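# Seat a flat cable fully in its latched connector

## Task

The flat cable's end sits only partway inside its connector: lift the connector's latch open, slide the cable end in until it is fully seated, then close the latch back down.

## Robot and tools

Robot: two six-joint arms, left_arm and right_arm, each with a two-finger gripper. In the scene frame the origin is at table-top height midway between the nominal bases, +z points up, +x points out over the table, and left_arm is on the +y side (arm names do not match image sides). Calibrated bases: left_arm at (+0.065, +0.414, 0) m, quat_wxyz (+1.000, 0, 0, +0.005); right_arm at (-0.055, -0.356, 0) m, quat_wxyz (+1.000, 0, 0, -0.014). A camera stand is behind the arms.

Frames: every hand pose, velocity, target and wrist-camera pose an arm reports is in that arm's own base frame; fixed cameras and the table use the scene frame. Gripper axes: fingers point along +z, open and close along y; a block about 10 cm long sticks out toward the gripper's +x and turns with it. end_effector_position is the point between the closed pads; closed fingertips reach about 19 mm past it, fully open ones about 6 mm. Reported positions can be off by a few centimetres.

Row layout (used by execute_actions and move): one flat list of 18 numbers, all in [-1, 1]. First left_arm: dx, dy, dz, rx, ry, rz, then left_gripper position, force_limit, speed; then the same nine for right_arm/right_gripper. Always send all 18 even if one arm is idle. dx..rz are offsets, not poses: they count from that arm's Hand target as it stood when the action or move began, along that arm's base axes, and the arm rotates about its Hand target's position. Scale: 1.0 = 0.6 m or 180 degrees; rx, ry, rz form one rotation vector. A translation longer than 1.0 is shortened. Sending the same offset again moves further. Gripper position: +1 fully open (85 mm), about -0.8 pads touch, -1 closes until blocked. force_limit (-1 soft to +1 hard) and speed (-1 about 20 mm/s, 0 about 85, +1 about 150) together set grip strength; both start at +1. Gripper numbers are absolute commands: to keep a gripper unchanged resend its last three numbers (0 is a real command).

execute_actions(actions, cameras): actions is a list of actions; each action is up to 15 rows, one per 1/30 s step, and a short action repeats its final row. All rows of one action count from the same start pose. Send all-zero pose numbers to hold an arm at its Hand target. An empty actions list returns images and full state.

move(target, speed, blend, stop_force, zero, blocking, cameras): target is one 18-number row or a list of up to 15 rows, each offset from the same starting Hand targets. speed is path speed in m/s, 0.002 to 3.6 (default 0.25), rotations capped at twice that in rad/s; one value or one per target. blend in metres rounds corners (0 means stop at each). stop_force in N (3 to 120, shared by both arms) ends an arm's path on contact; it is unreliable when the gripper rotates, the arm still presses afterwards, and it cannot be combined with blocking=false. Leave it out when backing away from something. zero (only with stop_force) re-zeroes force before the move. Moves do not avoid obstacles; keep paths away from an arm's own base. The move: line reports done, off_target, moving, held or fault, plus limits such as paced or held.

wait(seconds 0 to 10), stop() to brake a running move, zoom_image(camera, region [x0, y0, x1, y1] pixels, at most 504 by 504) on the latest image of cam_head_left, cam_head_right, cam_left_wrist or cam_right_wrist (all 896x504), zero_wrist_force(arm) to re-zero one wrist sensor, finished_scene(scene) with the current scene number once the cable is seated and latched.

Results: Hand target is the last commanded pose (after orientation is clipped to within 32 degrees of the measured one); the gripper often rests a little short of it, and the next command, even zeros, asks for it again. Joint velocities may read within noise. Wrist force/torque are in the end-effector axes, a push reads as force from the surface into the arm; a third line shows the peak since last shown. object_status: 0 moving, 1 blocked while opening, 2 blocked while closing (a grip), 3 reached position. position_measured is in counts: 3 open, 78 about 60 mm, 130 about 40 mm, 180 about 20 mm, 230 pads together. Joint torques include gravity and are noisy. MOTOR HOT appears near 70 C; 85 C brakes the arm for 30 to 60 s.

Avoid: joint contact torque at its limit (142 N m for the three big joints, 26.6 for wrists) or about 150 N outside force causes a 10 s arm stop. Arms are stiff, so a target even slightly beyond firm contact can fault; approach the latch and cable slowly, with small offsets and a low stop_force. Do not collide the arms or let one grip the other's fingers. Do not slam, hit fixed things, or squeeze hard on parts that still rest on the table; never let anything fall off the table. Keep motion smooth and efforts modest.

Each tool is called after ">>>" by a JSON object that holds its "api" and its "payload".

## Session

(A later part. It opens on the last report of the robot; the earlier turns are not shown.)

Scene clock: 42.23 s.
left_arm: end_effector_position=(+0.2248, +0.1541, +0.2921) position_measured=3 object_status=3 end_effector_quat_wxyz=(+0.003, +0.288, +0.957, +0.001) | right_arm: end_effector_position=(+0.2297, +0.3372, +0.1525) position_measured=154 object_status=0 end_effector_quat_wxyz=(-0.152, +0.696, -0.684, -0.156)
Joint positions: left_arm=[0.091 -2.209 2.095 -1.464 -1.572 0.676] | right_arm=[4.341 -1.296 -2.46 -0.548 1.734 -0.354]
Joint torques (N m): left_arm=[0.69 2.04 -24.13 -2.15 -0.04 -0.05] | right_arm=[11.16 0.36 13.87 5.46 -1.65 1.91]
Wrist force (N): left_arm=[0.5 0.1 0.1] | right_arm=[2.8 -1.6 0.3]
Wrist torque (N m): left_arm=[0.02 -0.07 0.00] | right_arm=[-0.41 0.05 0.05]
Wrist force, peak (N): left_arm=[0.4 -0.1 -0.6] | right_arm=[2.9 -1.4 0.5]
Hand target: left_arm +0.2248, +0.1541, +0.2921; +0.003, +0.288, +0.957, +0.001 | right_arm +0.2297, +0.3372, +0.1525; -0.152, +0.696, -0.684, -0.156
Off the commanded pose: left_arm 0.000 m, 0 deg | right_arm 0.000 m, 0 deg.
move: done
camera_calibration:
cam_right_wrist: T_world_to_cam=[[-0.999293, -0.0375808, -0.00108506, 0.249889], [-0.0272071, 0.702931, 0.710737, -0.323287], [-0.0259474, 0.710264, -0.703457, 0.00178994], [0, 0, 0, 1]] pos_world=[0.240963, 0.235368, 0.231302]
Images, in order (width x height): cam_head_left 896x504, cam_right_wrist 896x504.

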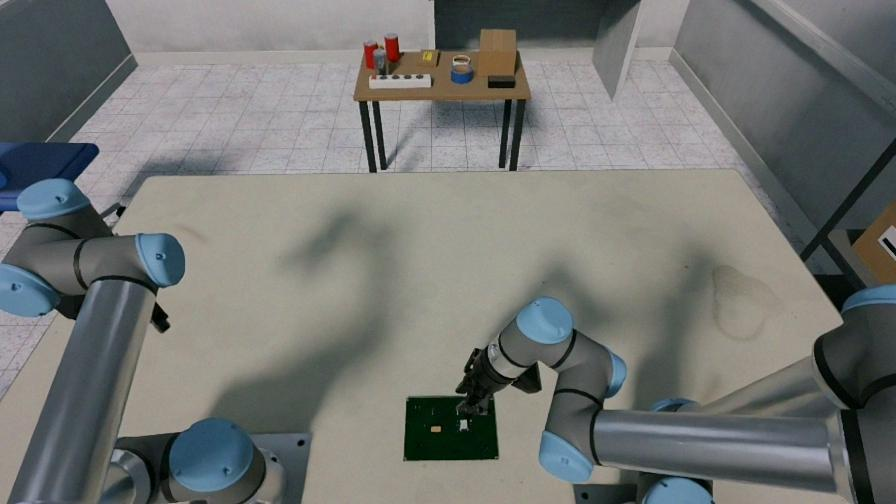

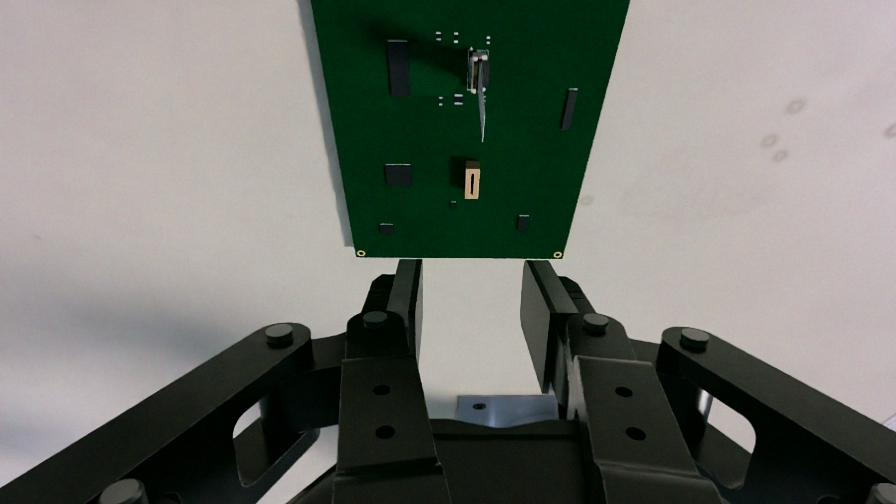

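>>> {"api": "move", "payload": {"target": [0,0,0,0,0,0,1,1,1,0,0,-0.179,0,0,0,-0.2,-1,0], "cameras": ["cam_right_wrist"], "speed": 0.12}}

>>> {"api": "zoom_image", "payload": {"camera": "cam_right_wrist", "region": [400, 150, 560, 310]}}

Scene clock: 44.37 s.
left_arm: end_effector_position=(+0.2248, +0.1541, +0.2921) position_measured=3 object_status=3 end_effector_quat_wxyz=(+0.003, +0.288, +0.957, +0.001) | right_arm: end_effector_position=(+0.2297, +0.3372, +0.0451) position_measured=154 object_status=3 end_effector_quat_wxyz=(-0.152, +0.696, -0.684, -0.156)
Joint positions: left_arm=[0.091 -2.209 2.095 -1.464 -1.572 0.676] | right_arm=[4.341 -1.631 -2.605 -0.067 1.734 -0.354]
Joint torques (N m): left_arm=[1.11 2 -24.83 -2.14 -0.08 -0.1] | right_arm=[-12.56 8.18 5.96 5.57 2.76 -2.18]
Wrist force (N): left_arm=[0.4 0.1 -0.3] | right_arm=[2.6 -1.5 0.3]
Wrist torque (N m): left_arm=[0.01 -0.07 0.00] | right_arm=[-0.41 0.09 0.05]
Wrist force, peak (N): left_arm=[0.7 0.0 0.0] | right_arm=[3.2 -1.6 1.3]
Hand target: left_arm +0.2248, +0.1541, +0.2921; +0.003, +0.288, +0.957, +0.001 | right_arm +0.2297, +0.3372, +0.0451; -0.152, +0.696, -0.684, -0.156
Off the commanded pose: left_arm 0.000 m, 0 deg | right_arm 0.000 m, 0 deg.
move: done
camera_calibration:
cam_right_wrist: T_world_to_cam=[[-0.999293, -0.0375808, -0.00108506, 0.249772], [-0.0272071, 0.702931, 0.710737, -0.246954], [-0.0259474, 0.710264, -0.703457, -0.0737613], [0, 0, 0, 1]] pos_world=[0.240963, 0.235368, 0.123902]
Images, in order (width x height): cam_right_wrist 896x504.

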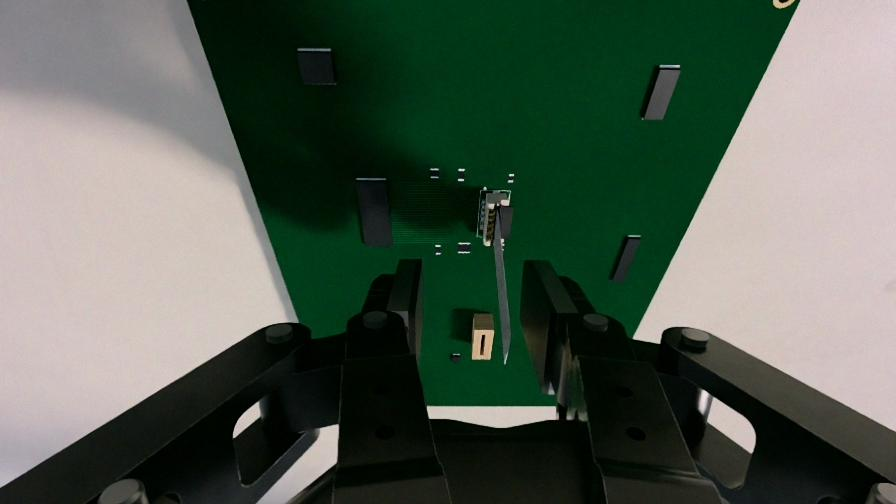

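Scaled by 3.150 from the camera's 896x504 image, which has a finer 1280x720 frame.

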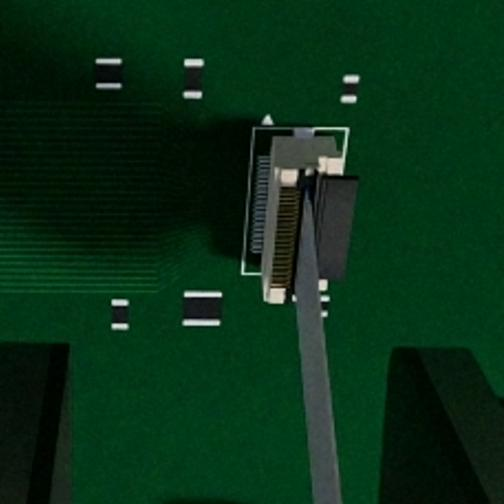

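>>> {"api": "move", "payload": {"target": [0,0,0,0,0,0,1,1,1,-0.006,0,0,0,0,0,-0.325,-1,0]}}

>>> {"api": "move", "payload": {"target": [0,0,0,0,0,0,1,1,1,0,0,-0.015,0,0,0,-0.325,-1,0], "speed": 0.05, "cameras": ["cam_right_wrist"]}}

>>> {"api": "zoom_image", "payload": {"camera": "cam_right_wrist", "region": [400, 150, 560, 310]}}

Scene clock: 45.60 s.
left_arm: end_effector_position=(+0.2248, +0.1541, +0.2921) position_measured=3 object_status=3 end_effector_quat_wxyz=(+0.003, +0.288, +0.957, +0.001) | right_arm: end_effector_position=(+0.2262, +0.3372, +0.0451) position_measured=170 object_status=3 end_effector_quat_wxyz=(-0.152, +0.696, -0.684, -0.156)
Joint positions: left_arm=[0.091 -2.209 2.095 -1.464 -1.572 0.676] | right_arm=[4.352 -1.626 -2.612 -0.064 1.73 -0.344]
Joint torques (N m): left_arm=[0.69 1.29 -24.06 -2.15 -0.19 -0.16] | right_arm=[11.51 25.56 6.12 5.63 -1.82 2.17]
Wrist force (N): left_arm=[0.1 0.0 -0.3] | right_arm=[2.8 -1.3 0.5]
Wrist torque (N m): left_arm=[0.00 -0.01 0.00] | right_arm=[-0.37 0.07 0.05]
Wrist force, peak (N): left_arm=[0.5 0.2 0.2] | right_arm=[2.9 -1.7 0.3]
Hand target: left_arm +0.2248, +0.1541, +0.2921; +0.003, +0.288, +0.957, +0.001 | right_arm +0.2261, +0.3372, +0.0451; -0.152, +0.696, -0.684, -0.156
Off the commanded pose: left_arm 0.000 m, 0 deg | right_arm 0.000 m, 0 deg.
move: done

Scene clock: 46.50 s.
left_arm: end_effector_position=(+0.2248, +0.1541, +0.2921) position_measured=3 object_status=3 end_effector_quat_wxyz=(+0.003, +0.288, +0.957, +0.001) | right_arm: end_effector_position=(+0.2261, +0.3372, +0.0361) position_measured=170 object_status=3 end_effector_quat_wxyz=(-0.152, +0.696, -0.684, -0.156) end_effector_velocity=(+0.000, +0.001, +0.000) end_effector_angular_velocity=(+0.003, -0.001, +0.001)
Joint positions: left_arm=[0.091 -2.209 2.095 -1.464 -1.572 0.676] | right_arm=[4.352 -1.664 -2.62 -0.019 1.729 -0.344]
Joint velocities: left_arm=[within noise] | right_arm=[0 -0.002 0 0.005 0 0]
Joint torques (N m): left_arm=[1.25 1.75 -24.65 -2.07 -0.17 -0.06] | right_arm=[8.84 8.34 5.34 5.46 -1.2 1.92]
Wrist force (N): left_arm=[0.5 -0.2 0.2] | right_arm=[2.6 -1.7 0.3]
Wrist torque (N m): left_arm=[-0.03 -0.08 0.01] | right_arm=[-0.43 0.08 0.05]
Wrist force, peak (N): left_arm=[0.6 0.0 0.1] | right_arm=[2.8 -1.8 0.4]
Hand target: left_arm +0.2248, +0.1541, +0.2921; +0.003, +0.288, +0.957, +0.001 | right_arm +0.2261, +0.3372, +0.0361; -0.152, +0.696, -0.684, -0.156
Off the commanded pose: left_arm 0.000 m, 0 deg | right_arm 0.000 m, 0 deg.
move: done
camera_calibration:
cam_right_wrist: T_world_to_cam=[[-0.999293, -0.0375808, -0.00108506, 0.246165], [-0.0272071, 0.702931, 0.710737, -0.240655], [-0.0259474, 0.710264, -0.703457, -0.0801858], [0, 0, 0, 1]] pos_world=[0.237363, 0.235368, 0.114902]
Images, in order (width x height): cam_right_wrist 896x504.

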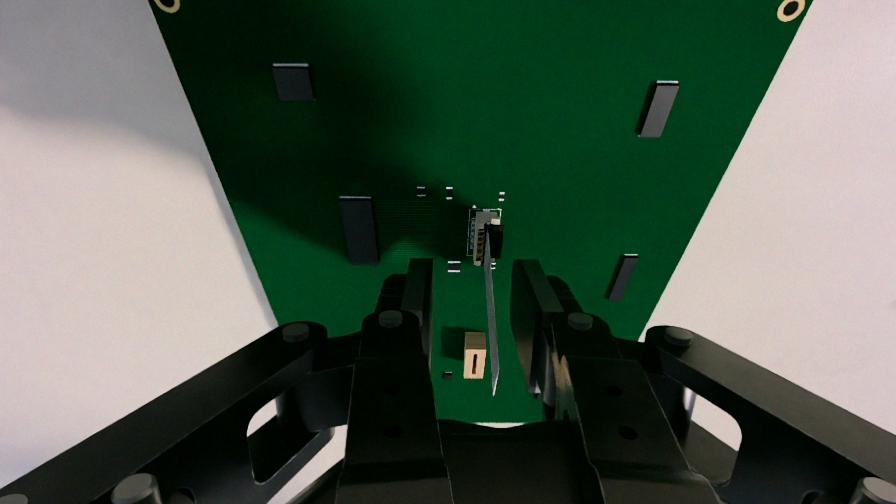

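Scaled by 3.150 from the camera's 896x504 image, which has a finer 1280x720 frame.

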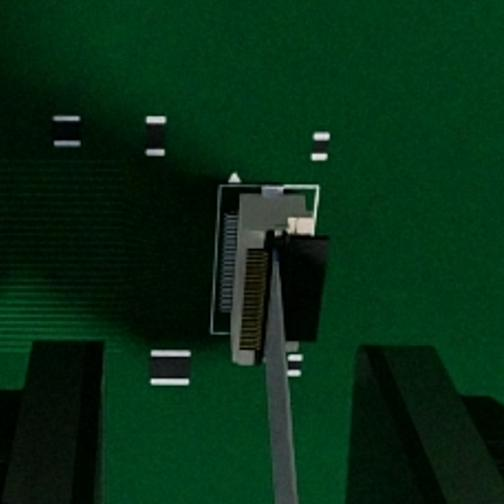

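>>> {"api": "move", "payload": {"target": [0,0,0,0,0,0,1,1,1,0,0,-0.04,0,0,0,-0.325,-1,0], "speed": 0.008, "stop_force": 4, "cameras": ["cam_right_wrist"]}}

>>> {"api": "zoom_image", "payload": {"camera": "cam_right_wrist", "region": [400, 150, 560, 310]}}

Scene clock: 48.83 s.
left_arm: end_effector_position=(+0.2248, +0.1541, +0.2921) position_measured=3 object_status=3 end_effector_quat_wxyz=(+0.003, +0.288, +0.957, +0.001) | right_arm: end_effector_position=(+0.2261, +0.3372, +0.0281) position_measured=170 object_status=3 end_effector_quat_wxyz=(-0.152, +0.696, -0.684, -0.156)
Joint positions: left_arm=[0.091 -2.209 2.095 -1.464 -1.572 0.676] | right_arm=[4.352 -1.699 -2.626 0.023 1.729 -0.344]
Joint torques (N m): left_arm=[1.3 1.12 -24.34 -2.1 -0.11 -0.12] | right_arm=[2.64 25.3 14.61 0.62 1.02 1.16]
Wrist force (N): left_arm=[0.5 -0.1 -0.3] | right_arm=[0.7 -1.6 -1.9]
Wrist torque (N m): left_arm=[-0.01 -0.07 0.00] | right_arm=[-0.35 0.08 0.02]
Wrist force, peak (N): left_arm=[0.6 -0.1 -0.4] | right_arm=[-0.2 -0.3 -13.4]
Hand target: left_arm +0.2248, +0.1541, +0.2921; +0.003, +0.288, +0.957, +0.001 | right_arm +0.2261, +0.3372, +0.0281; -0.152, +0.696, -0.684, -0.156 (not the last commanded pose)
Off the commanded pose: left_arm 0.000 m, 0 deg | right_arm 0.016 m, 0 deg.
move: contact (right_arm)
camera_calibration:
cam_right_wrist: T_world_to_cam=[[-0.999293, -0.0375785, -0.00108245, 0.246156], [-0.0272055, 0.702982, 0.710688, -0.234976], [-0.0259457, 0.710215, -0.703507, -0.0857969], [0, 0, 0, 1]] pos_world=[0.237363, 0.235368, 0.106902]
Images, in order (width x height): cam_right_wrist 896x504.

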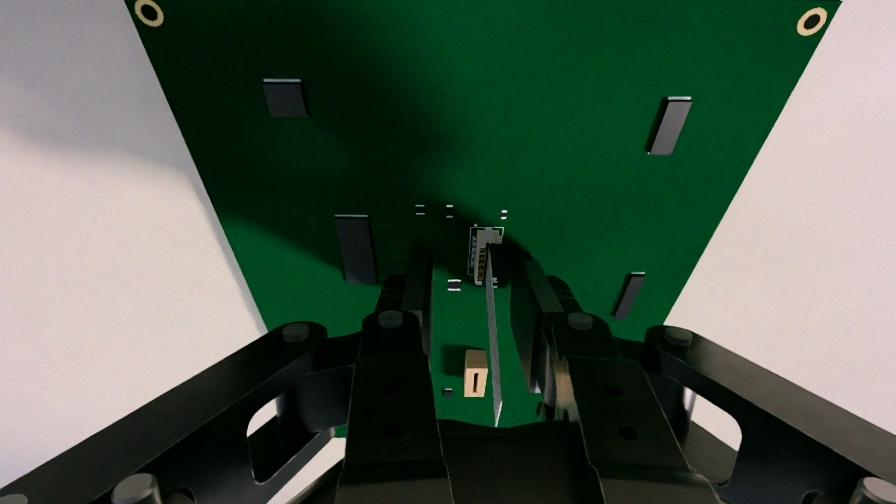

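Scaled by 3.150 from the camera's 896x504 image, which has a finer 1280x720 frame.

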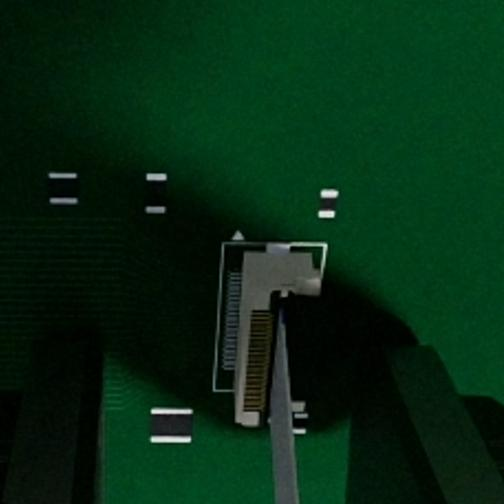

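>>> {"api": "move", "payload": {"target": [0,0,0,0,0,0,1,1,1,0,0,0.0015,0,0,0,-0.325,-1,0], "speed": 0.01}}

>>> {"api": "move", "payload": {"target": [0,0,0,0,0,0,1,1,1,0.012,0,0,0,0,0,-0.325,-1,0], "speed": 0.005, "stop_force": 3, "cameras": ["cam_right_wrist"]}}

>>> {"api": "zoom_image", "payload": {"camera": "cam_right_wrist", "region": [420, 200, 560, 310]}}

Scene clock: 49.77 s.
left_arm: end_effector_position=(+0.2248, +0.1541, +0.2921) position_measured=3 object_status=3 end_effector_quat_wxyz=(+0.003, +0.288, +0.957, +0.001) | right_arm: end_effector_position=(+0.2261, +0.3372, +0.0289) position_measured=170 object_status=3 end_effector_quat_wxyz=(-0.152, +0.696, -0.684, -0.156)
Joint positions: left_arm=[0.091 -2.209 2.095 -1.464 -1.572 0.676] | right_arm=[4.352 -1.695 -2.625 0.018 1.729 -0.344]
Joint torques (N m): left_arm=[1.31 1.48 -24.38 -2.08 -0.14 -0.04] | right_arm=[3.76 27.74 17.38 1.15 0.9 1.38]
Wrist force (N): left_arm=[0.4 0.0 0.0] | right_arm=[2.6 -1.5 0.5]
Wrist torque (N m): left_arm=[0.01 -0.07 0.00] | right_arm=[-0.41 0.09 0.05]
Wrist force, peak (N): left_arm=[0.5 -0.2 -0.2] | right_arm=[0.2 -1.8 -2.7]
Hand target: left_arm +0.2248, +0.1541, +0.2921; +0.003, +0.288, +0.957, +0.001 | right_arm +0.2261, +0.3372, +0.0290; -0.152, +0.696, -0.684, -0.156
Off the commanded pose: left_arm 0.000 m, 0 deg | right_arm 0.000 m, 0 deg.
move: done

Scene clock: 52.03 s.
left_arm: end_effector_position=(+0.2248, +0.1541, +0.2921) position_measured=3 object_status=3 end_effector_quat_wxyz=(+0.003, +0.288, +0.957, +0.001) | right_arm: end_effector_position=(+0.2333, +0.3372, +0.0290) position_measured=170 object_status=3 end_effector_quat_wxyz=(-0.152, +0.696, -0.684, -0.156)
Joint positions: left_arm=[0.091 -2.209 2.095 -1.464 -1.572 0.676] | right_arm=[4.33 -1.703 -2.611 0.009 1.738 -0.365]
Joint torques (N m): left_arm=[1.55 1.21 -24.08 -2.06 -0.13 -0.15] | right_arm=[-12.06 9.26 17.51 1.08 2.67 -2.22]
Wrist force (N): left_arm=[0.4 0.0 0.1] | right_arm=[2.5 -1.3 0.4]
Wrist torque (N m): left_arm=[0.01 -0.08 0.00] | right_arm=[-0.40 0.11 0.13]
Wrist force, peak (N): left_arm=[0.6 -0.4 -0.3] | right_arm=[2.9 -1.4 0.5]
Hand target: left_arm +0.2248, +0.1541, +0.2921; +0.003, +0.288, +0.957, +0.001 | right_arm +0.2333, +0.3372, +0.0290; -0.152, +0.696, -0.684, -0.156
Off the commanded pose: left_arm 0.000 m, 0 deg | right_arm 0.000 m, 0 deg.
move: done
camera_calibration:
cam_right_wrist: T_world_to_cam=[[-0.999293, -0.0375785, -0.00108272, 0.253352], [-0.0272038, 0.702931, 0.710737, -0.235414], [-0.0259473, 0.710264, -0.703457, -0.0849936], [0, 0, 0, 1]] pos_world=[0.244563, 0.235368, 0.107802]
Images, in order (width x height): cam_right_wrist 896x504.

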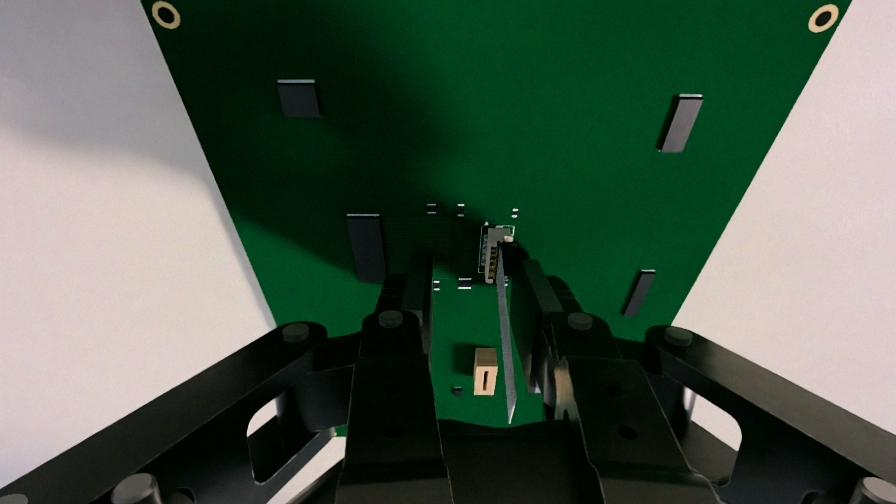

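Scaled by 3.600 from the camera's 896x504 image, which has a finer 1280x720 frame.

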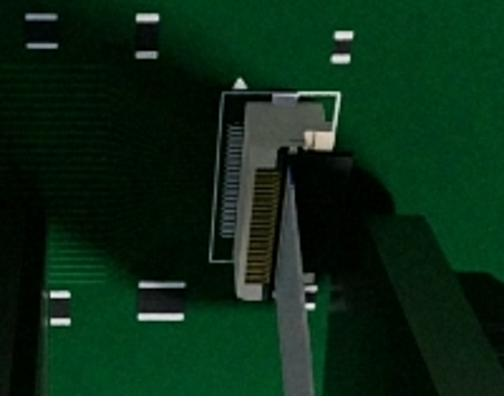

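>>> {"api": "move", "payload": {"target": [0,0,0,0,0,0,1,1,1,0.008,0,0,0,0,0,-0.325,-1,0], "speed": 0.003, "stop_force": 3, "cameras": ["cam_right_wrist"]}}

>>> {"api": "zoom_image", "payload": {"camera": "cam_right_wrist", "region": [420, 200, 560, 310]}}

Scene clock: 54.87 s.
left_arm: end_effector_position=(+0.2248, +0.1541, +0.2921) position_measured=3 object_status=3 end_effector_quat_wxyz=(+0.003, +0.288, +0.957, +0.001) | right_arm: end_effector_position=(+0.2381, +0.3372, +0.0290) position_measured=170 object_status=3 end_effector_quat_wxyz=(-0.152, +0.696, -0.684, -0.156)
Joint positions: left_arm=[0.091 -2.209 2.095 -1.464 -1.572 0.676] | right_arm=[4.315 -1.709 -2.602 0.003 1.744 -0.378]
Joint torques (N m): left_arm=[1.46 1.12 -23.55 -2.05 -0.25 -0.04] | right_arm=[-12.3 10.04 16.7 1.09 2.75 -2.44]
Wrist force (N): left_arm=[0.1 -0.3 0.0] | right_arm=[2.6 -1.4 0.4]
Wrist torque (N m): left_arm=[-0.03 -0.03 0.00] | right_arm=[-0.43 0.10 0.13]
Wrist force, peak (N): left_arm=[0.7 -0.2 0.0] | right_arm=[2.8 -1.4 0.6]
Hand target: left_arm +0.2248, +0.1541, +0.2921; +0.003, +0.288, +0.957, +0.001 | right_arm +0.2381, +0.3372, +0.0290; -0.152, +0.696, -0.684, -0.156
Off the commanded pose: left_arm 0.000 m, 0 deg | right_arm 0.000 m, 0 deg.
move: done
camera_calibration:
cam_right_wrist: T_world_to_cam=[[-0.999293, -0.0375785, -0.00108272, 0.258148], [-0.0272038, 0.702931, 0.710737, -0.235283], [-0.0259473, 0.710264, -0.703457, -0.084869], [0, 0, 0, 1]] pos_world=[0.249363, 0.235368, 0.107802]
Images, in order (width x height): cam_right_wrist 896x504.

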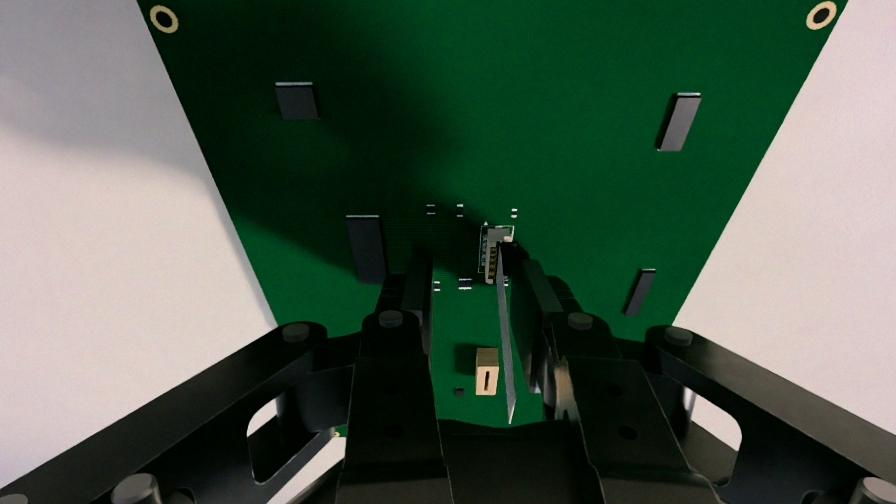

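Scaled by 3.600 from the camera's 896x504 image, which has a finer 1280x720 frame.

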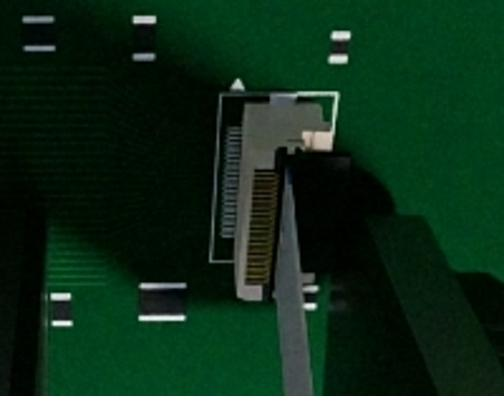

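>>> {"api": "move", "payload": {"target": [[0.25,-0.33,0.02,0,0,-0.156,-0.85,-1,0,-0.004,0,0,0,0,0,-0.325,-1,0],[0.06,-0.86,-0.15,-0.0765,-0.0411,-0.312,-0.85,-1,0,-0.004,0,0,0,0,0,-0.325,-1,0],[-0.2,-0.858,-0.32,-0.0765,-0.0411,-0.312,-0.85,-1,0,-0.004,0,0,0,0,0,-0.325,-1,0]], "blend": [0.05,0.04,0], "speed": 0.25, "cameras": ["cam_head_left","cam_left_wrist","cam_right_wrist"]}}

Scene clock: 59.90 s.
left_arm: end_effector_position=(+0.1048, -0.3607, +0.1001) position_measured=231 object_status=3 end_effector_quat_wxyz=(+0.096, +0.701, +0.701, -0.093) | right_arm: end_effector_position=(+0.2357, +0.3372, +0.0290) position_measured=170 object_status=3 end_effector_quat_wxyz=(-0.152, +0.696, -0.684, -0.156)
Joint positions: left_arm=[-1.673 -1.854 2.542 -2.524 -1.54 -0.098] | right_arm=[4.322 -1.706 -2.607 0.006 1.741 -0.372]
Joint torques (N m): left_arm=[-6.64 0.11 -9.03 -4.38 1.65 -1.69] | right_arm=[11.05 26.68 5.74 5.42 -1.69 1.95]
Wrist force (N): left_arm=[0.3 -0.4 -0.1] | right_arm=[2.6 -1.5 0.6]
Wrist torque (N m): left_arm=[-0.06 -0.07 0.05] | right_arm=[-0.41 0.10 0.04]
Wrist force, peak (N): left_arm=[2.3 0.2 0.0] | right_arm=[3.0 -1.5 0.5]
Hand target: left_arm +0.1048, -0.3607, +0.1001; +0.096, +0.701, +0.701, -0.093 | right_arm +0.2357, +0.3372, +0.0290; -0.152, +0.696, -0.684, -0.156
Off the commanded pose: left_arm 0.000 m, 0 deg | right_arm 0.000 m, 0 deg.
move: done
camera_calibration:
cam_left_wrist: T_world_to_cam=[[0.999575, -0.024623, -0.0156301, -0.099561], [-0.0110309, -0.815298, 0.578936, -0.333765], [-0.0269983, -0.578517, -0.815223, 0.00295506], [0, 0, 0, 1]] pos_world=[0.0959167, -0.27286, 0.194082]
cam_right_wrist: T_world_to_cam=[[-0.999293, -0.0375785, -0.00108272, 0.25575], [-0.0272038, 0.702931, 0.710737, -0.235348], [-0.0259473, 0.710264, -0.703457, -0.0849313], [0, 0, 0, 1]] pos_world=[0.246963, 0.235368, 0.107802]
Images, in order (width x height): cam_head_left 896x504, cam_left_wrist 896x504, cam_right_wrist 896x504.

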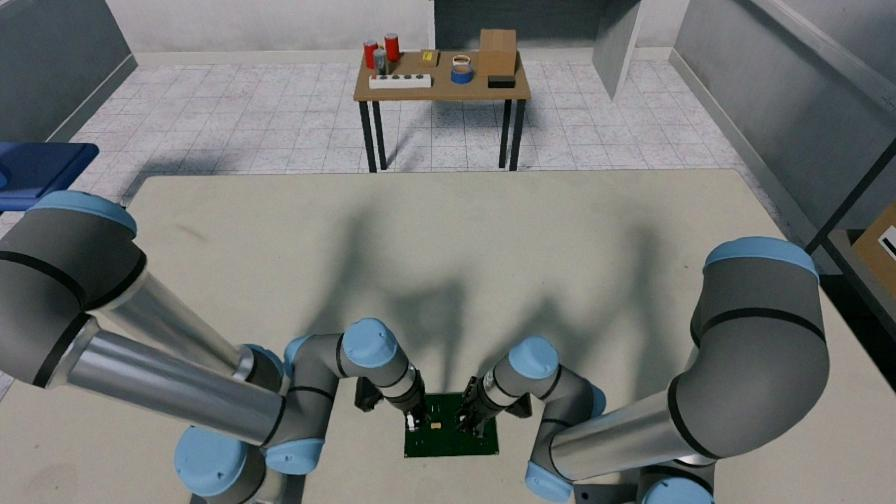

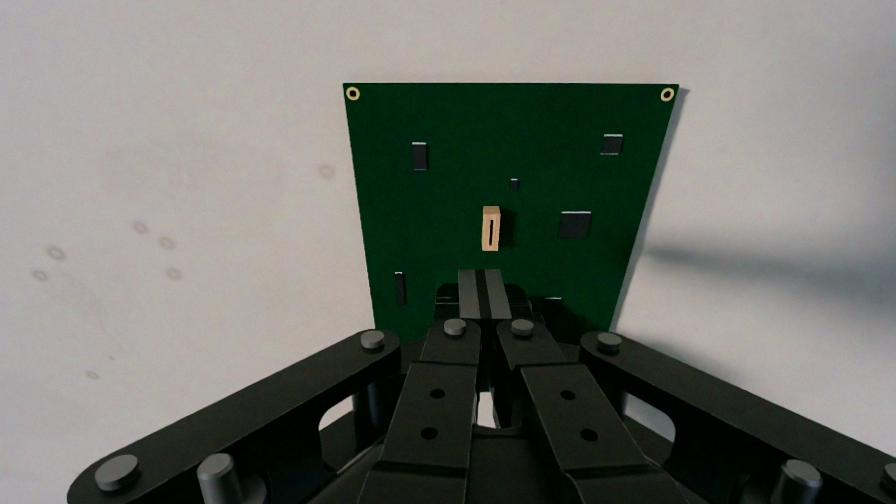

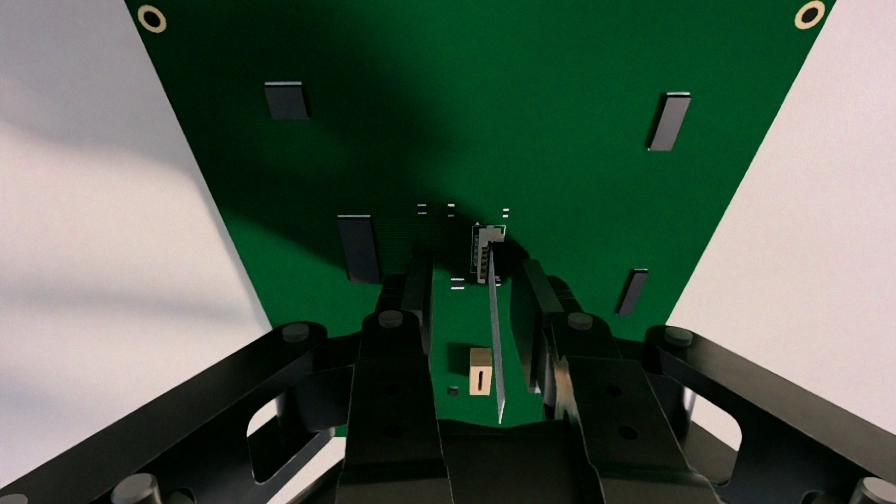

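>>> {"api": "move", "payload": {"target": [0,0.01,-0.1,0,0,0,-0.85,-1,0,0,0,0,0,0,0,-0.325,-1,0], "speed": 0.1}}

>>> {"api": "move", "payload": {"target": [0,0,-0.04,0,0,0,-0.85,-1,0,0,0,0,0,0,0,-0.325,-1,0], "speed": 0.005, "stop_force": 14, "cameras": ["cam_head_left","cam_left_wrist","cam_right_wrist"]}}

Scene clock: 61.87 s.
left_arm: end_effector_position=(+0.1048, -0.3547, +0.0401) position_measured=231 object_status=3 end_effector_quat_wxyz=(+0.096, +0.701, +0.701, -0.093) | right_arm: end_effector_position=(+0.2357, +0.3372, +0.0290) position_measured=170 object_status=3 end_effector_quat_wxyz=(-0.152, +0.696, -0.684, -0.156)
Joint positions: left_arm=[-1.676 -1.674 2.644 -2.807 -1.539 -0.101] | right_arm=[4.322 -1.706 -2.607 0.006 1.741 -0.372]
Joint torques (N m): left_arm=[7.39 -2.72 -4.44 -4.31 -1.45 1.45] | right_arm=[11.22 25.79 4.81 5.47 -1.95 1.79]
Wrist force (N): left_arm=[-0.2 -0.4 0.0] | right_arm=[2.7 -1.6 0.5]
Wrist torque (N m): left_arm=[-0.07 0.01 -0.11] | right_arm=[-0.42 0.09 0.05]
Wrist force, peak (N): left_arm=[0.7 -0.4 0.7] | right_arm=[2.8 -1.6 0.5]
Hand target: left_arm +0.1048, -0.3547, +0.0401; +0.096, +0.701, +0.701, -0.093 | right_arm +0.2357, +0.3372, +0.0290; -0.152, +0.696, -0.684, -0.156
Off the commanded pose: left_arm 0.000 m, 0 deg | right_arm 0.000 m, 0 deg.
move: done

Scene clock: 65.73 s.
left_arm: end_effector_position=(+0.1048, -0.3547, +0.0274) position_measured=231 object_status=3 end_effector_quat_wxyz=(+0.096, +0.701, +0.701, -0.093) | right_arm: end_effector_position=(+0.2357, +0.3372, +0.0290) position_measured=170 object_status=3 end_effector_quat_wxyz=(-0.152, +0.696, -0.684, -0.156)
Joint positions: left_arm=[-1.676 -1.62 2.659 -2.876 -1.539 -0.101] | right_arm=[4.322 -1.706 -2.607 0.006 1.741 -0.372]
Joint torques (N m): left_arm=[2.62 -16.66 -19.83 0.72 -1.33 0.94] | right_arm=[10.95 26.1 4.85 5.48 -1.93 1.79]
Wrist force (N): left_arm=[-8.4 -0.5 -12.4] | right_arm=[2.6 -1.6 0.5]
Wrist torque (N m): left_arm=[-0.07 0.22 -0.13] | right_arm=[-0.41 0.09 0.05]
Wrist force, peak (N): left_arm=[-0.6 -0.3 -27.9] | right_arm=[2.8 -1.6 0.4]
Hand target: left_arm +0.1048, -0.3547, +0.0274; +0.096, +0.701, +0.701, -0.093 (not the last commanded pose) | right_arm +0.2357, +0.3372, +0.0290; -0.152, +0.696, -0.684, -0.156
Off the commanded pose: left_arm 0.011 m, 0 deg | right_arm 0.000 m, 0 deg.
move: contact (left_arm)
camera_calibration:
cam_left_wrist: T_world_to_cam=[[0.999577, -0.0245682, -0.0155449, -0.10055], [-0.0110319, -0.815218, 0.579049, -0.286801], [-0.0268987, -0.578632, -0.815145, -0.0530294], [0, 0, 0, 1]] pos_world=[0.0959168, -0.26696, 0.121282]
cam_right_wrist: T_world_to_cam=[[-0.999293, -0.0375785, -0.00108272, 0.25575], [-0.0272038, 0.702931, 0.710737, -0.235348], [-0.0259473, 0.710264, -0.703457, -0.0849313], [0, 0, 0, 1]] pos_world=[0.246963, 0.235368, 0.107802]
Images, in order (width x height): cam_head_left 896x504, cam_left_wrist 896x504, cam_right_wrist 896x504.

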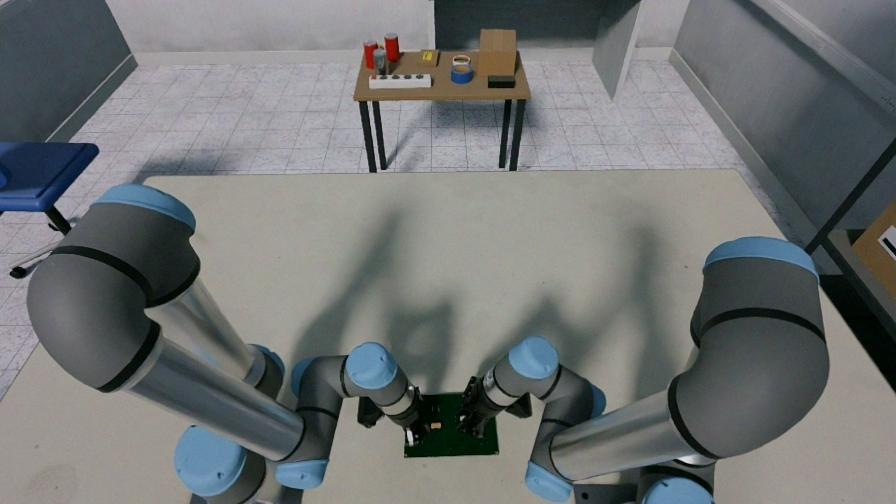

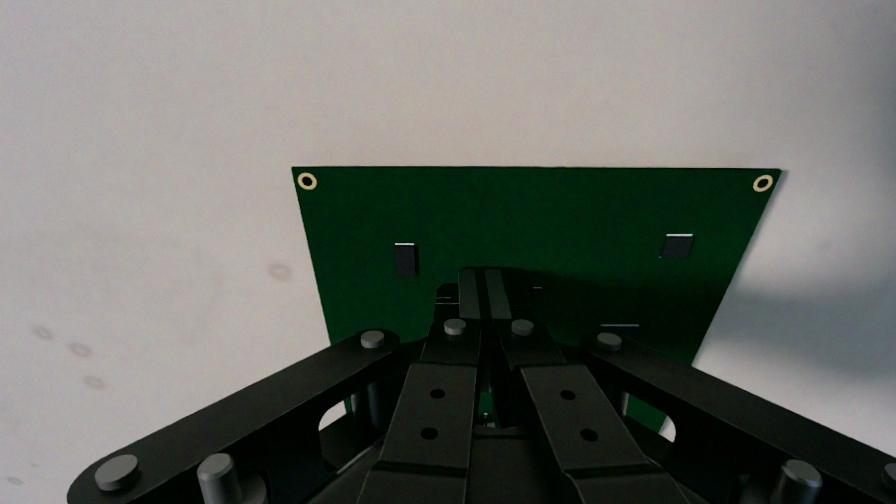

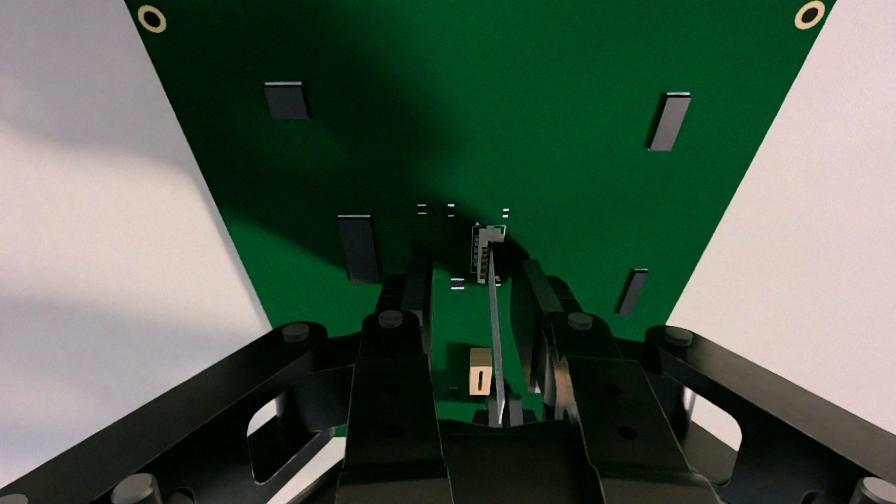

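>>> {"api": "move", "payload": {"target": [0,0,0,0,0,0,-0.85,-1,0,0.012,0,0,0,0,0,-0.325,-1,0], "speed": 0.003, "stop_force": 3, "cameras": ["cam_right_wrist"]}}

>>> {"api": "zoom_image", "payload": {"camera": "cam_right_wrist", "region": [420, 200, 560, 310]}}

Scene clock: 68.67 s.
left_arm: end_effector_position=(+0.1048, -0.3547, +0.0274) position_measured=231 object_status=3 end_effector_quat_wxyz=(+0.096, +0.701, +0.701, -0.093) | right_arm: end_effector_position=(+0.2403, +0.3372, +0.0290) position_measured=170 object_status=3 end_effector_quat_wxyz=(-0.152, +0.696, -0.684, -0.156)
Joint positions: left_arm=[-1.676 -1.62 2.659 -2.876 -1.539 -0.101] | right_arm=[4.308 -1.712 -2.598 0.001 1.747 -0.385]
Joint torques (N m): left_arm=[-5.08 -14.7 -19.33 -1.9 -1.2 0.9] | right_arm=[9.76 26.56 5.07 5.57 -2.4 1.82]
Wrist force (N): left_arm=[-6.8 1.6 -13.6] | right_arm=[1.8 0.5 0.5]
Wrist torque (N m): left_arm=[-0.12 0.20 -0.11] | right_arm=[-0.44 0.10 0.13]
Wrist force, peak (N): left_arm=[-7.1 1.6 -13.9] | right_arm=[2.8 -1.5 0.5]
Hand target: left_arm +0.1048, -0.3547, +0.0274; +0.096, +0.701, +0.701, -0.093 | right_arm +0.2403, +0.3372, +0.0290; -0.152, +0.696, -0.684, -0.156 (not the last commanded pose)
Off the commanded pose: left_arm 0.000 m, 0 deg | right_arm 0.003 m, 0 deg.
move: contact (right_arm)
camera_calibration:
cam_right_wrist: T_world_to_cam=[[-0.999293, -0.0375785, -0.00108272, 0.260447], [-0.0272038, 0.702931, 0.710737, -0.23522], [-0.0259473, 0.710264, -0.703457, -0.0848093], [0, 0, 0, 1]] pos_world=[0.251663, 0.235368, 0.107802]
Images, in order (width x height): cam_right_wrist 896x504.

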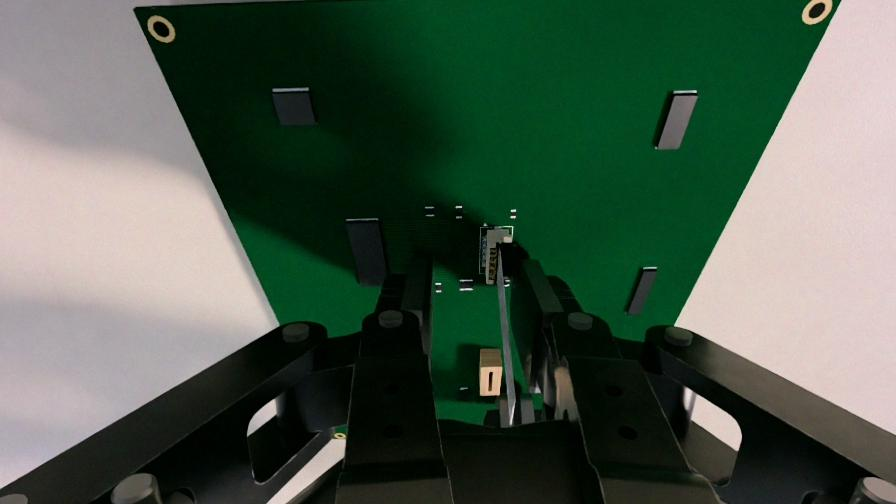

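Scaled by 3.600 from the camera's 896x504 image, which has a finer 1280x720 frame.

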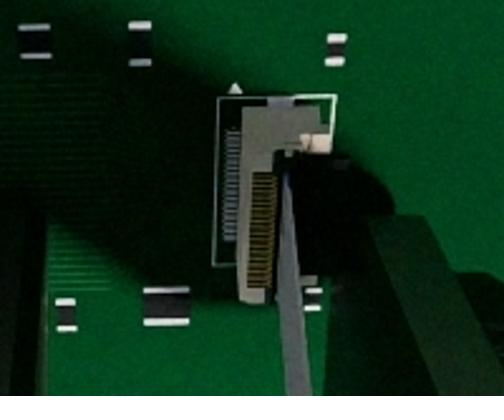

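>>> {"api": "move", "payload": {"target": [0,0,0,0,0,0,-0.85,-1,0,0.001,0,0.0033,0,0,0,-0.325,-1,0], "speed": 0.005, "cameras": ["cam_right_wrist"]}}

>>> {"api": "zoom_image", "payload": {"camera": "cam_right_wrist", "region": [420, 200, 560, 310]}}

Scene clock: 69.60 s.
left_arm: end_effector_position=(+0.1048, -0.3547, +0.0274) position_measured=231 object_status=3 end_effector_quat_wxyz=(+0.096, +0.701, +0.701, -0.093) | right_arm: end_effector_position=(+0.2409, +0.3372, +0.0309) position_measured=170 object_status=3 end_effector_quat_wxyz=(-0.152, +0.696, -0.684, -0.156)
Joint positions: left_arm=[-1.676 -1.62 2.659 -2.876 -1.539 -0.101] | right_arm=[4.306 -1.705 -2.595 -0.009 1.748 -0.386]
Joint torques (N m): left_arm=[-5.03 -13.81 -19.37 -1.83 -1.23 1.1] | right_arm=[-13.77 28.39 16.87 1.57 1.89 -2.22]
Wrist force (N): left_arm=[-5.6 1.5 -14.1] | right_arm=[2.9 1.3 1.0]
Wrist torque (N m): left_arm=[-0.11 0.18 -0.12] | right_arm=[-0.49 0.08 0.15]
Wrist force, peak (N): left_arm=[-6.9 1.6 -13.9] | right_arm=[3.2 1.7 1.9]
Hand target: left_arm +0.1048, -0.3547, +0.0274; +0.096, +0.701, +0.701, -0.093 | right_arm +0.2409, +0.3372, +0.0309; -0.152, +0.696, -0.684, -0.156
Off the commanded pose: left_arm 0.000 m, 0 deg | right_arm 0.000 m, 0 deg.
move: done
camera_calibration:
cam_right_wrist: T_world_to_cam=[[-0.999293, -0.0375785, -0.00108272, 0.260948], [-0.0272038, 0.702931, 0.710737, -0.236557], [-0.0259473, 0.710264, -0.703457, -0.0834598], [0, 0, 0, 1]] pos_world=[0.252163, 0.235368, 0.109702]
Images, in order (width x height): cam_right_wrist 896x504.

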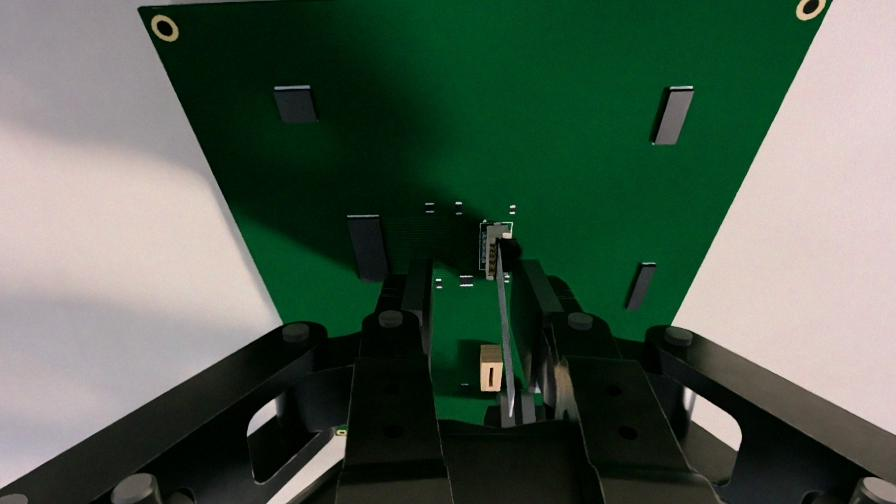

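Scaled by 3.600 from the camera's 896x504 image, which has a finer 1280x720 frame.

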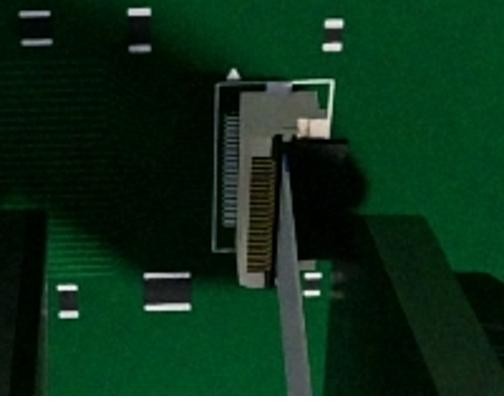

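>>> {"api": "move", "payload": {"target": [0,0,0,0,0,0,-0.85,-1,0,0.001,0,0.0033,0,0,0,-0.325,-1,0], "speed": 0.005, "cameras": ["cam_right_wrist"]}}

>>> {"api": "zoom_image", "payload": {"camera": "cam_right_wrist", "region": [470, 220, 540, 290]}}

Scene clock: 70.53 s.
left_arm: end_effector_position=(+0.1048, -0.3547, +0.0274) position_measured=231 object_status=3 end_effector_quat_wxyz=(+0.096, +0.701, +0.701, -0.093) | right_arm: end_effector_position=(+0.2415, +0.3372, +0.0329) position_measured=170 object_status=3 end_effector_quat_wxyz=(-0.152, +0.696, -0.684, -0.156)
Joint positions: left_arm=[-1.676 -1.62 2.659 -2.876 -1.539 -0.101] | right_arm=[4.305 -1.697 -2.593 -0.02 1.748 -0.388]
Joint torques (N m): left_arm=[-5.11 -12.61 -18.82 -1.9 -1.28 1.02] | right_arm=[-12.19 27.3 17.59 0.73 2.71 -2.31]
Wrist force (N): left_arm=[-5.3 1.3 -13.9] | right_arm=[2.3 -1.5 0.3]
Wrist torque (N m): left_arm=[-0.12 0.19 -0.12] | right_arm=[-0.41 0.14 0.12]
Wrist force, peak (N): left_arm=[-5.8 1.6 -14.3] | right_arm=[3.0 1.9 1.9]
Hand target: left_arm +0.1048, -0.3547, +0.0274; +0.096, +0.701, +0.701, -0.093 | right_arm +0.2415, +0.3372, +0.0329; -0.152, +0.696, -0.684, -0.156
Off the commanded pose: left_arm 0.000 m, 0 deg | right_arm 0.000 m, 0 deg.
move: done
camera_calibration:
cam_right_wrist: T_world_to_cam=[[-0.999293, -0.0375785, -0.00108272, 0.26155], [-0.0272038, 0.702931, 0.710737, -0.237962], [-0.0259473, 0.710264, -0.703457, -0.0820373], [0, 0, 0, 1]] pos_world=[0.252763, 0.235368, 0.111702]
Images, in order (width x height): cam_right_wrist 896x504.

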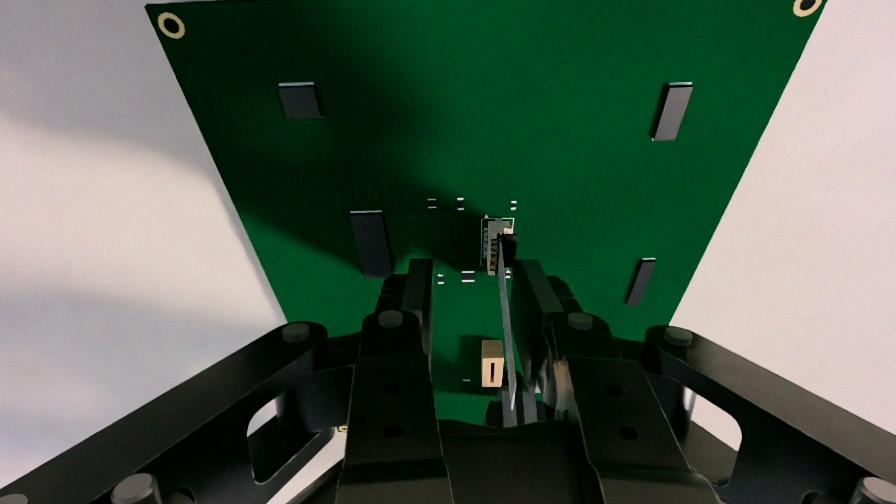

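Scaled by 7.200 from the camera's 896x504 image, which has a finer 1280x720 frame.

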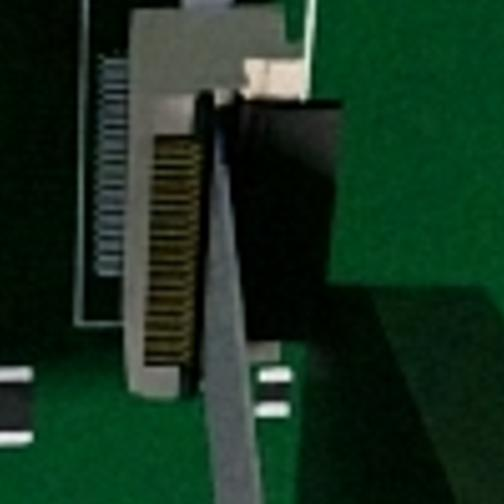

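>>> {"api": "move", "payload": {"target": [[0,0,0.083,0,0,0,-0.85,-1,0,-0.01,0,0.13,0,0,0,-0.325,-1,0],[0,0.03,0.083,0,0,0,-0.85,-1,0,-0.061,-0.005,0.2,-0.0765,0.0707,-0.4822,-0.325,-1,0]], "blend": [0.01,0], "speed": 0.2, "cameras": ["cam_right_wrist","cam_head_left"]}}

Scene clock: 78.50 s.
left_arm: end_effector_position=(+0.1048, -0.3367, +0.0772) position_measured=231 object_status=3 end_effector_quat_wxyz=(+0.096, +0.701, +0.701, -0.093) | right_arm: end_effector_position=(+0.2049, +0.3342, +0.1529) position_measured=170 object_status=3 end_effector_quat_wxyz=(+0.071, -0.030, +0.997, +0.003)
Joint positions: left_arm=[-1.683 -1.871 2.629 -2.595 -1.537 -0.108] | right_arm=[4.608 -1.318 -2.269 -1.1 1.431 1.404]
Joint torques (N m): left_arm=[-7.42 -15.53 -7.72 -1.6 1.58 -1.68] | right_arm=[-10.92 2.34 27.79 0.53 2.31 1.88]
Wrist force (N): left_arm=[-0.1 -0.2 -0.3] | right_arm=[1.9 -1.0 0.6]
Wrist torque (N m): left_arm=[-0.03 -0.02 0.05] | right_arm=[-0.35 0.03 0.02]
Wrist force, peak (N): left_arm=[-5.6 1.6 -14.5] | right_arm=[3.6 -1.7 1.7]
Hand target: left_arm +0.1048, -0.3367, +0.0772; +0.096, +0.701, +0.701, -0.093 | right_arm +0.2049, +0.3342, +0.1529; +0.071, -0.030, +0.997, +0.003
Off the commanded pose: left_arm 0.000 m, 0 deg | right_arm 0.000 m, 0 deg.
move: done
camera_calibration:
cam_right_wrist: T_world_to_cam=[[-0.081027, 0.9967, 0.0048912, -0.309762], [0.877711, 0.0690268, 0.474193, -0.259602], [0.47229, 0.0427155, -0.880407, 0.151676], [0, 0, 0, 1]] pos_world=[0.131121, 0.32018, 0.258153]
Images, in order (width x height): cam_head_left 896x504, cam_right_wrist 896x504.

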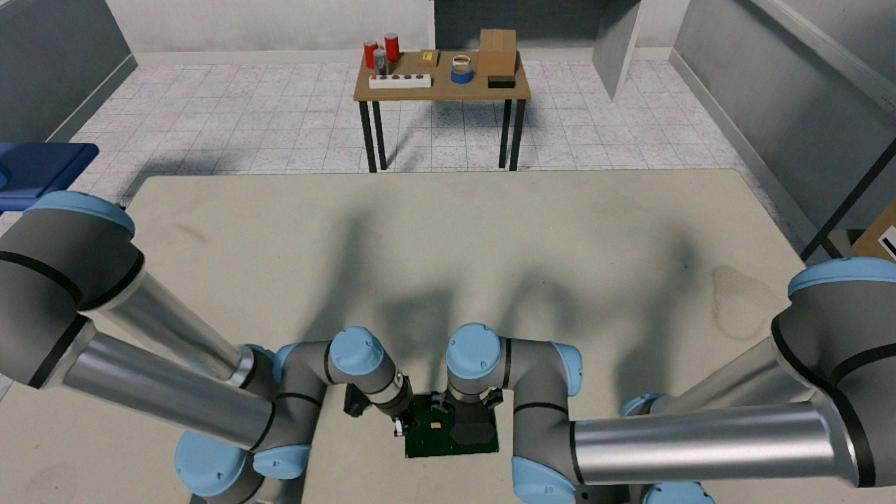

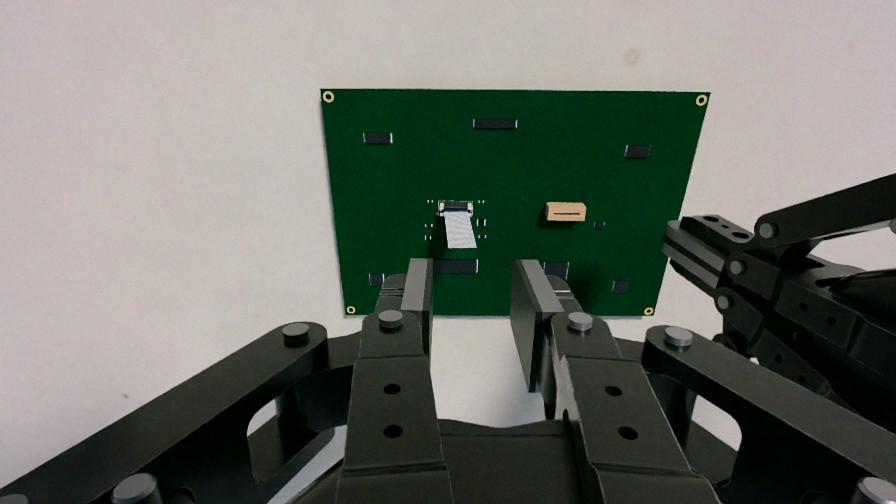

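>>> {"api": "zoom_image", "payload": {"camera": "cam_right_wrist", "region": [425, 190, 495, 255]}}

Scaled by 7.200 from the camera's 896x504 image, which has a finer 1280x720 frame.

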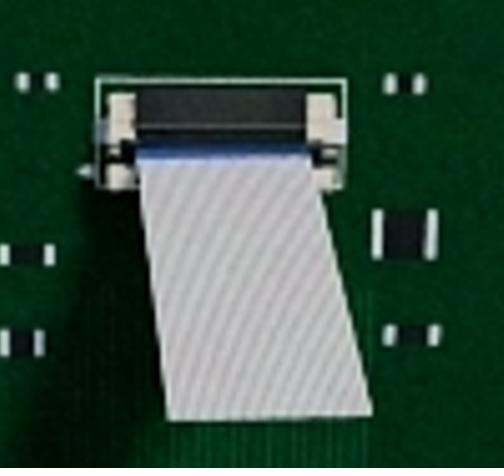

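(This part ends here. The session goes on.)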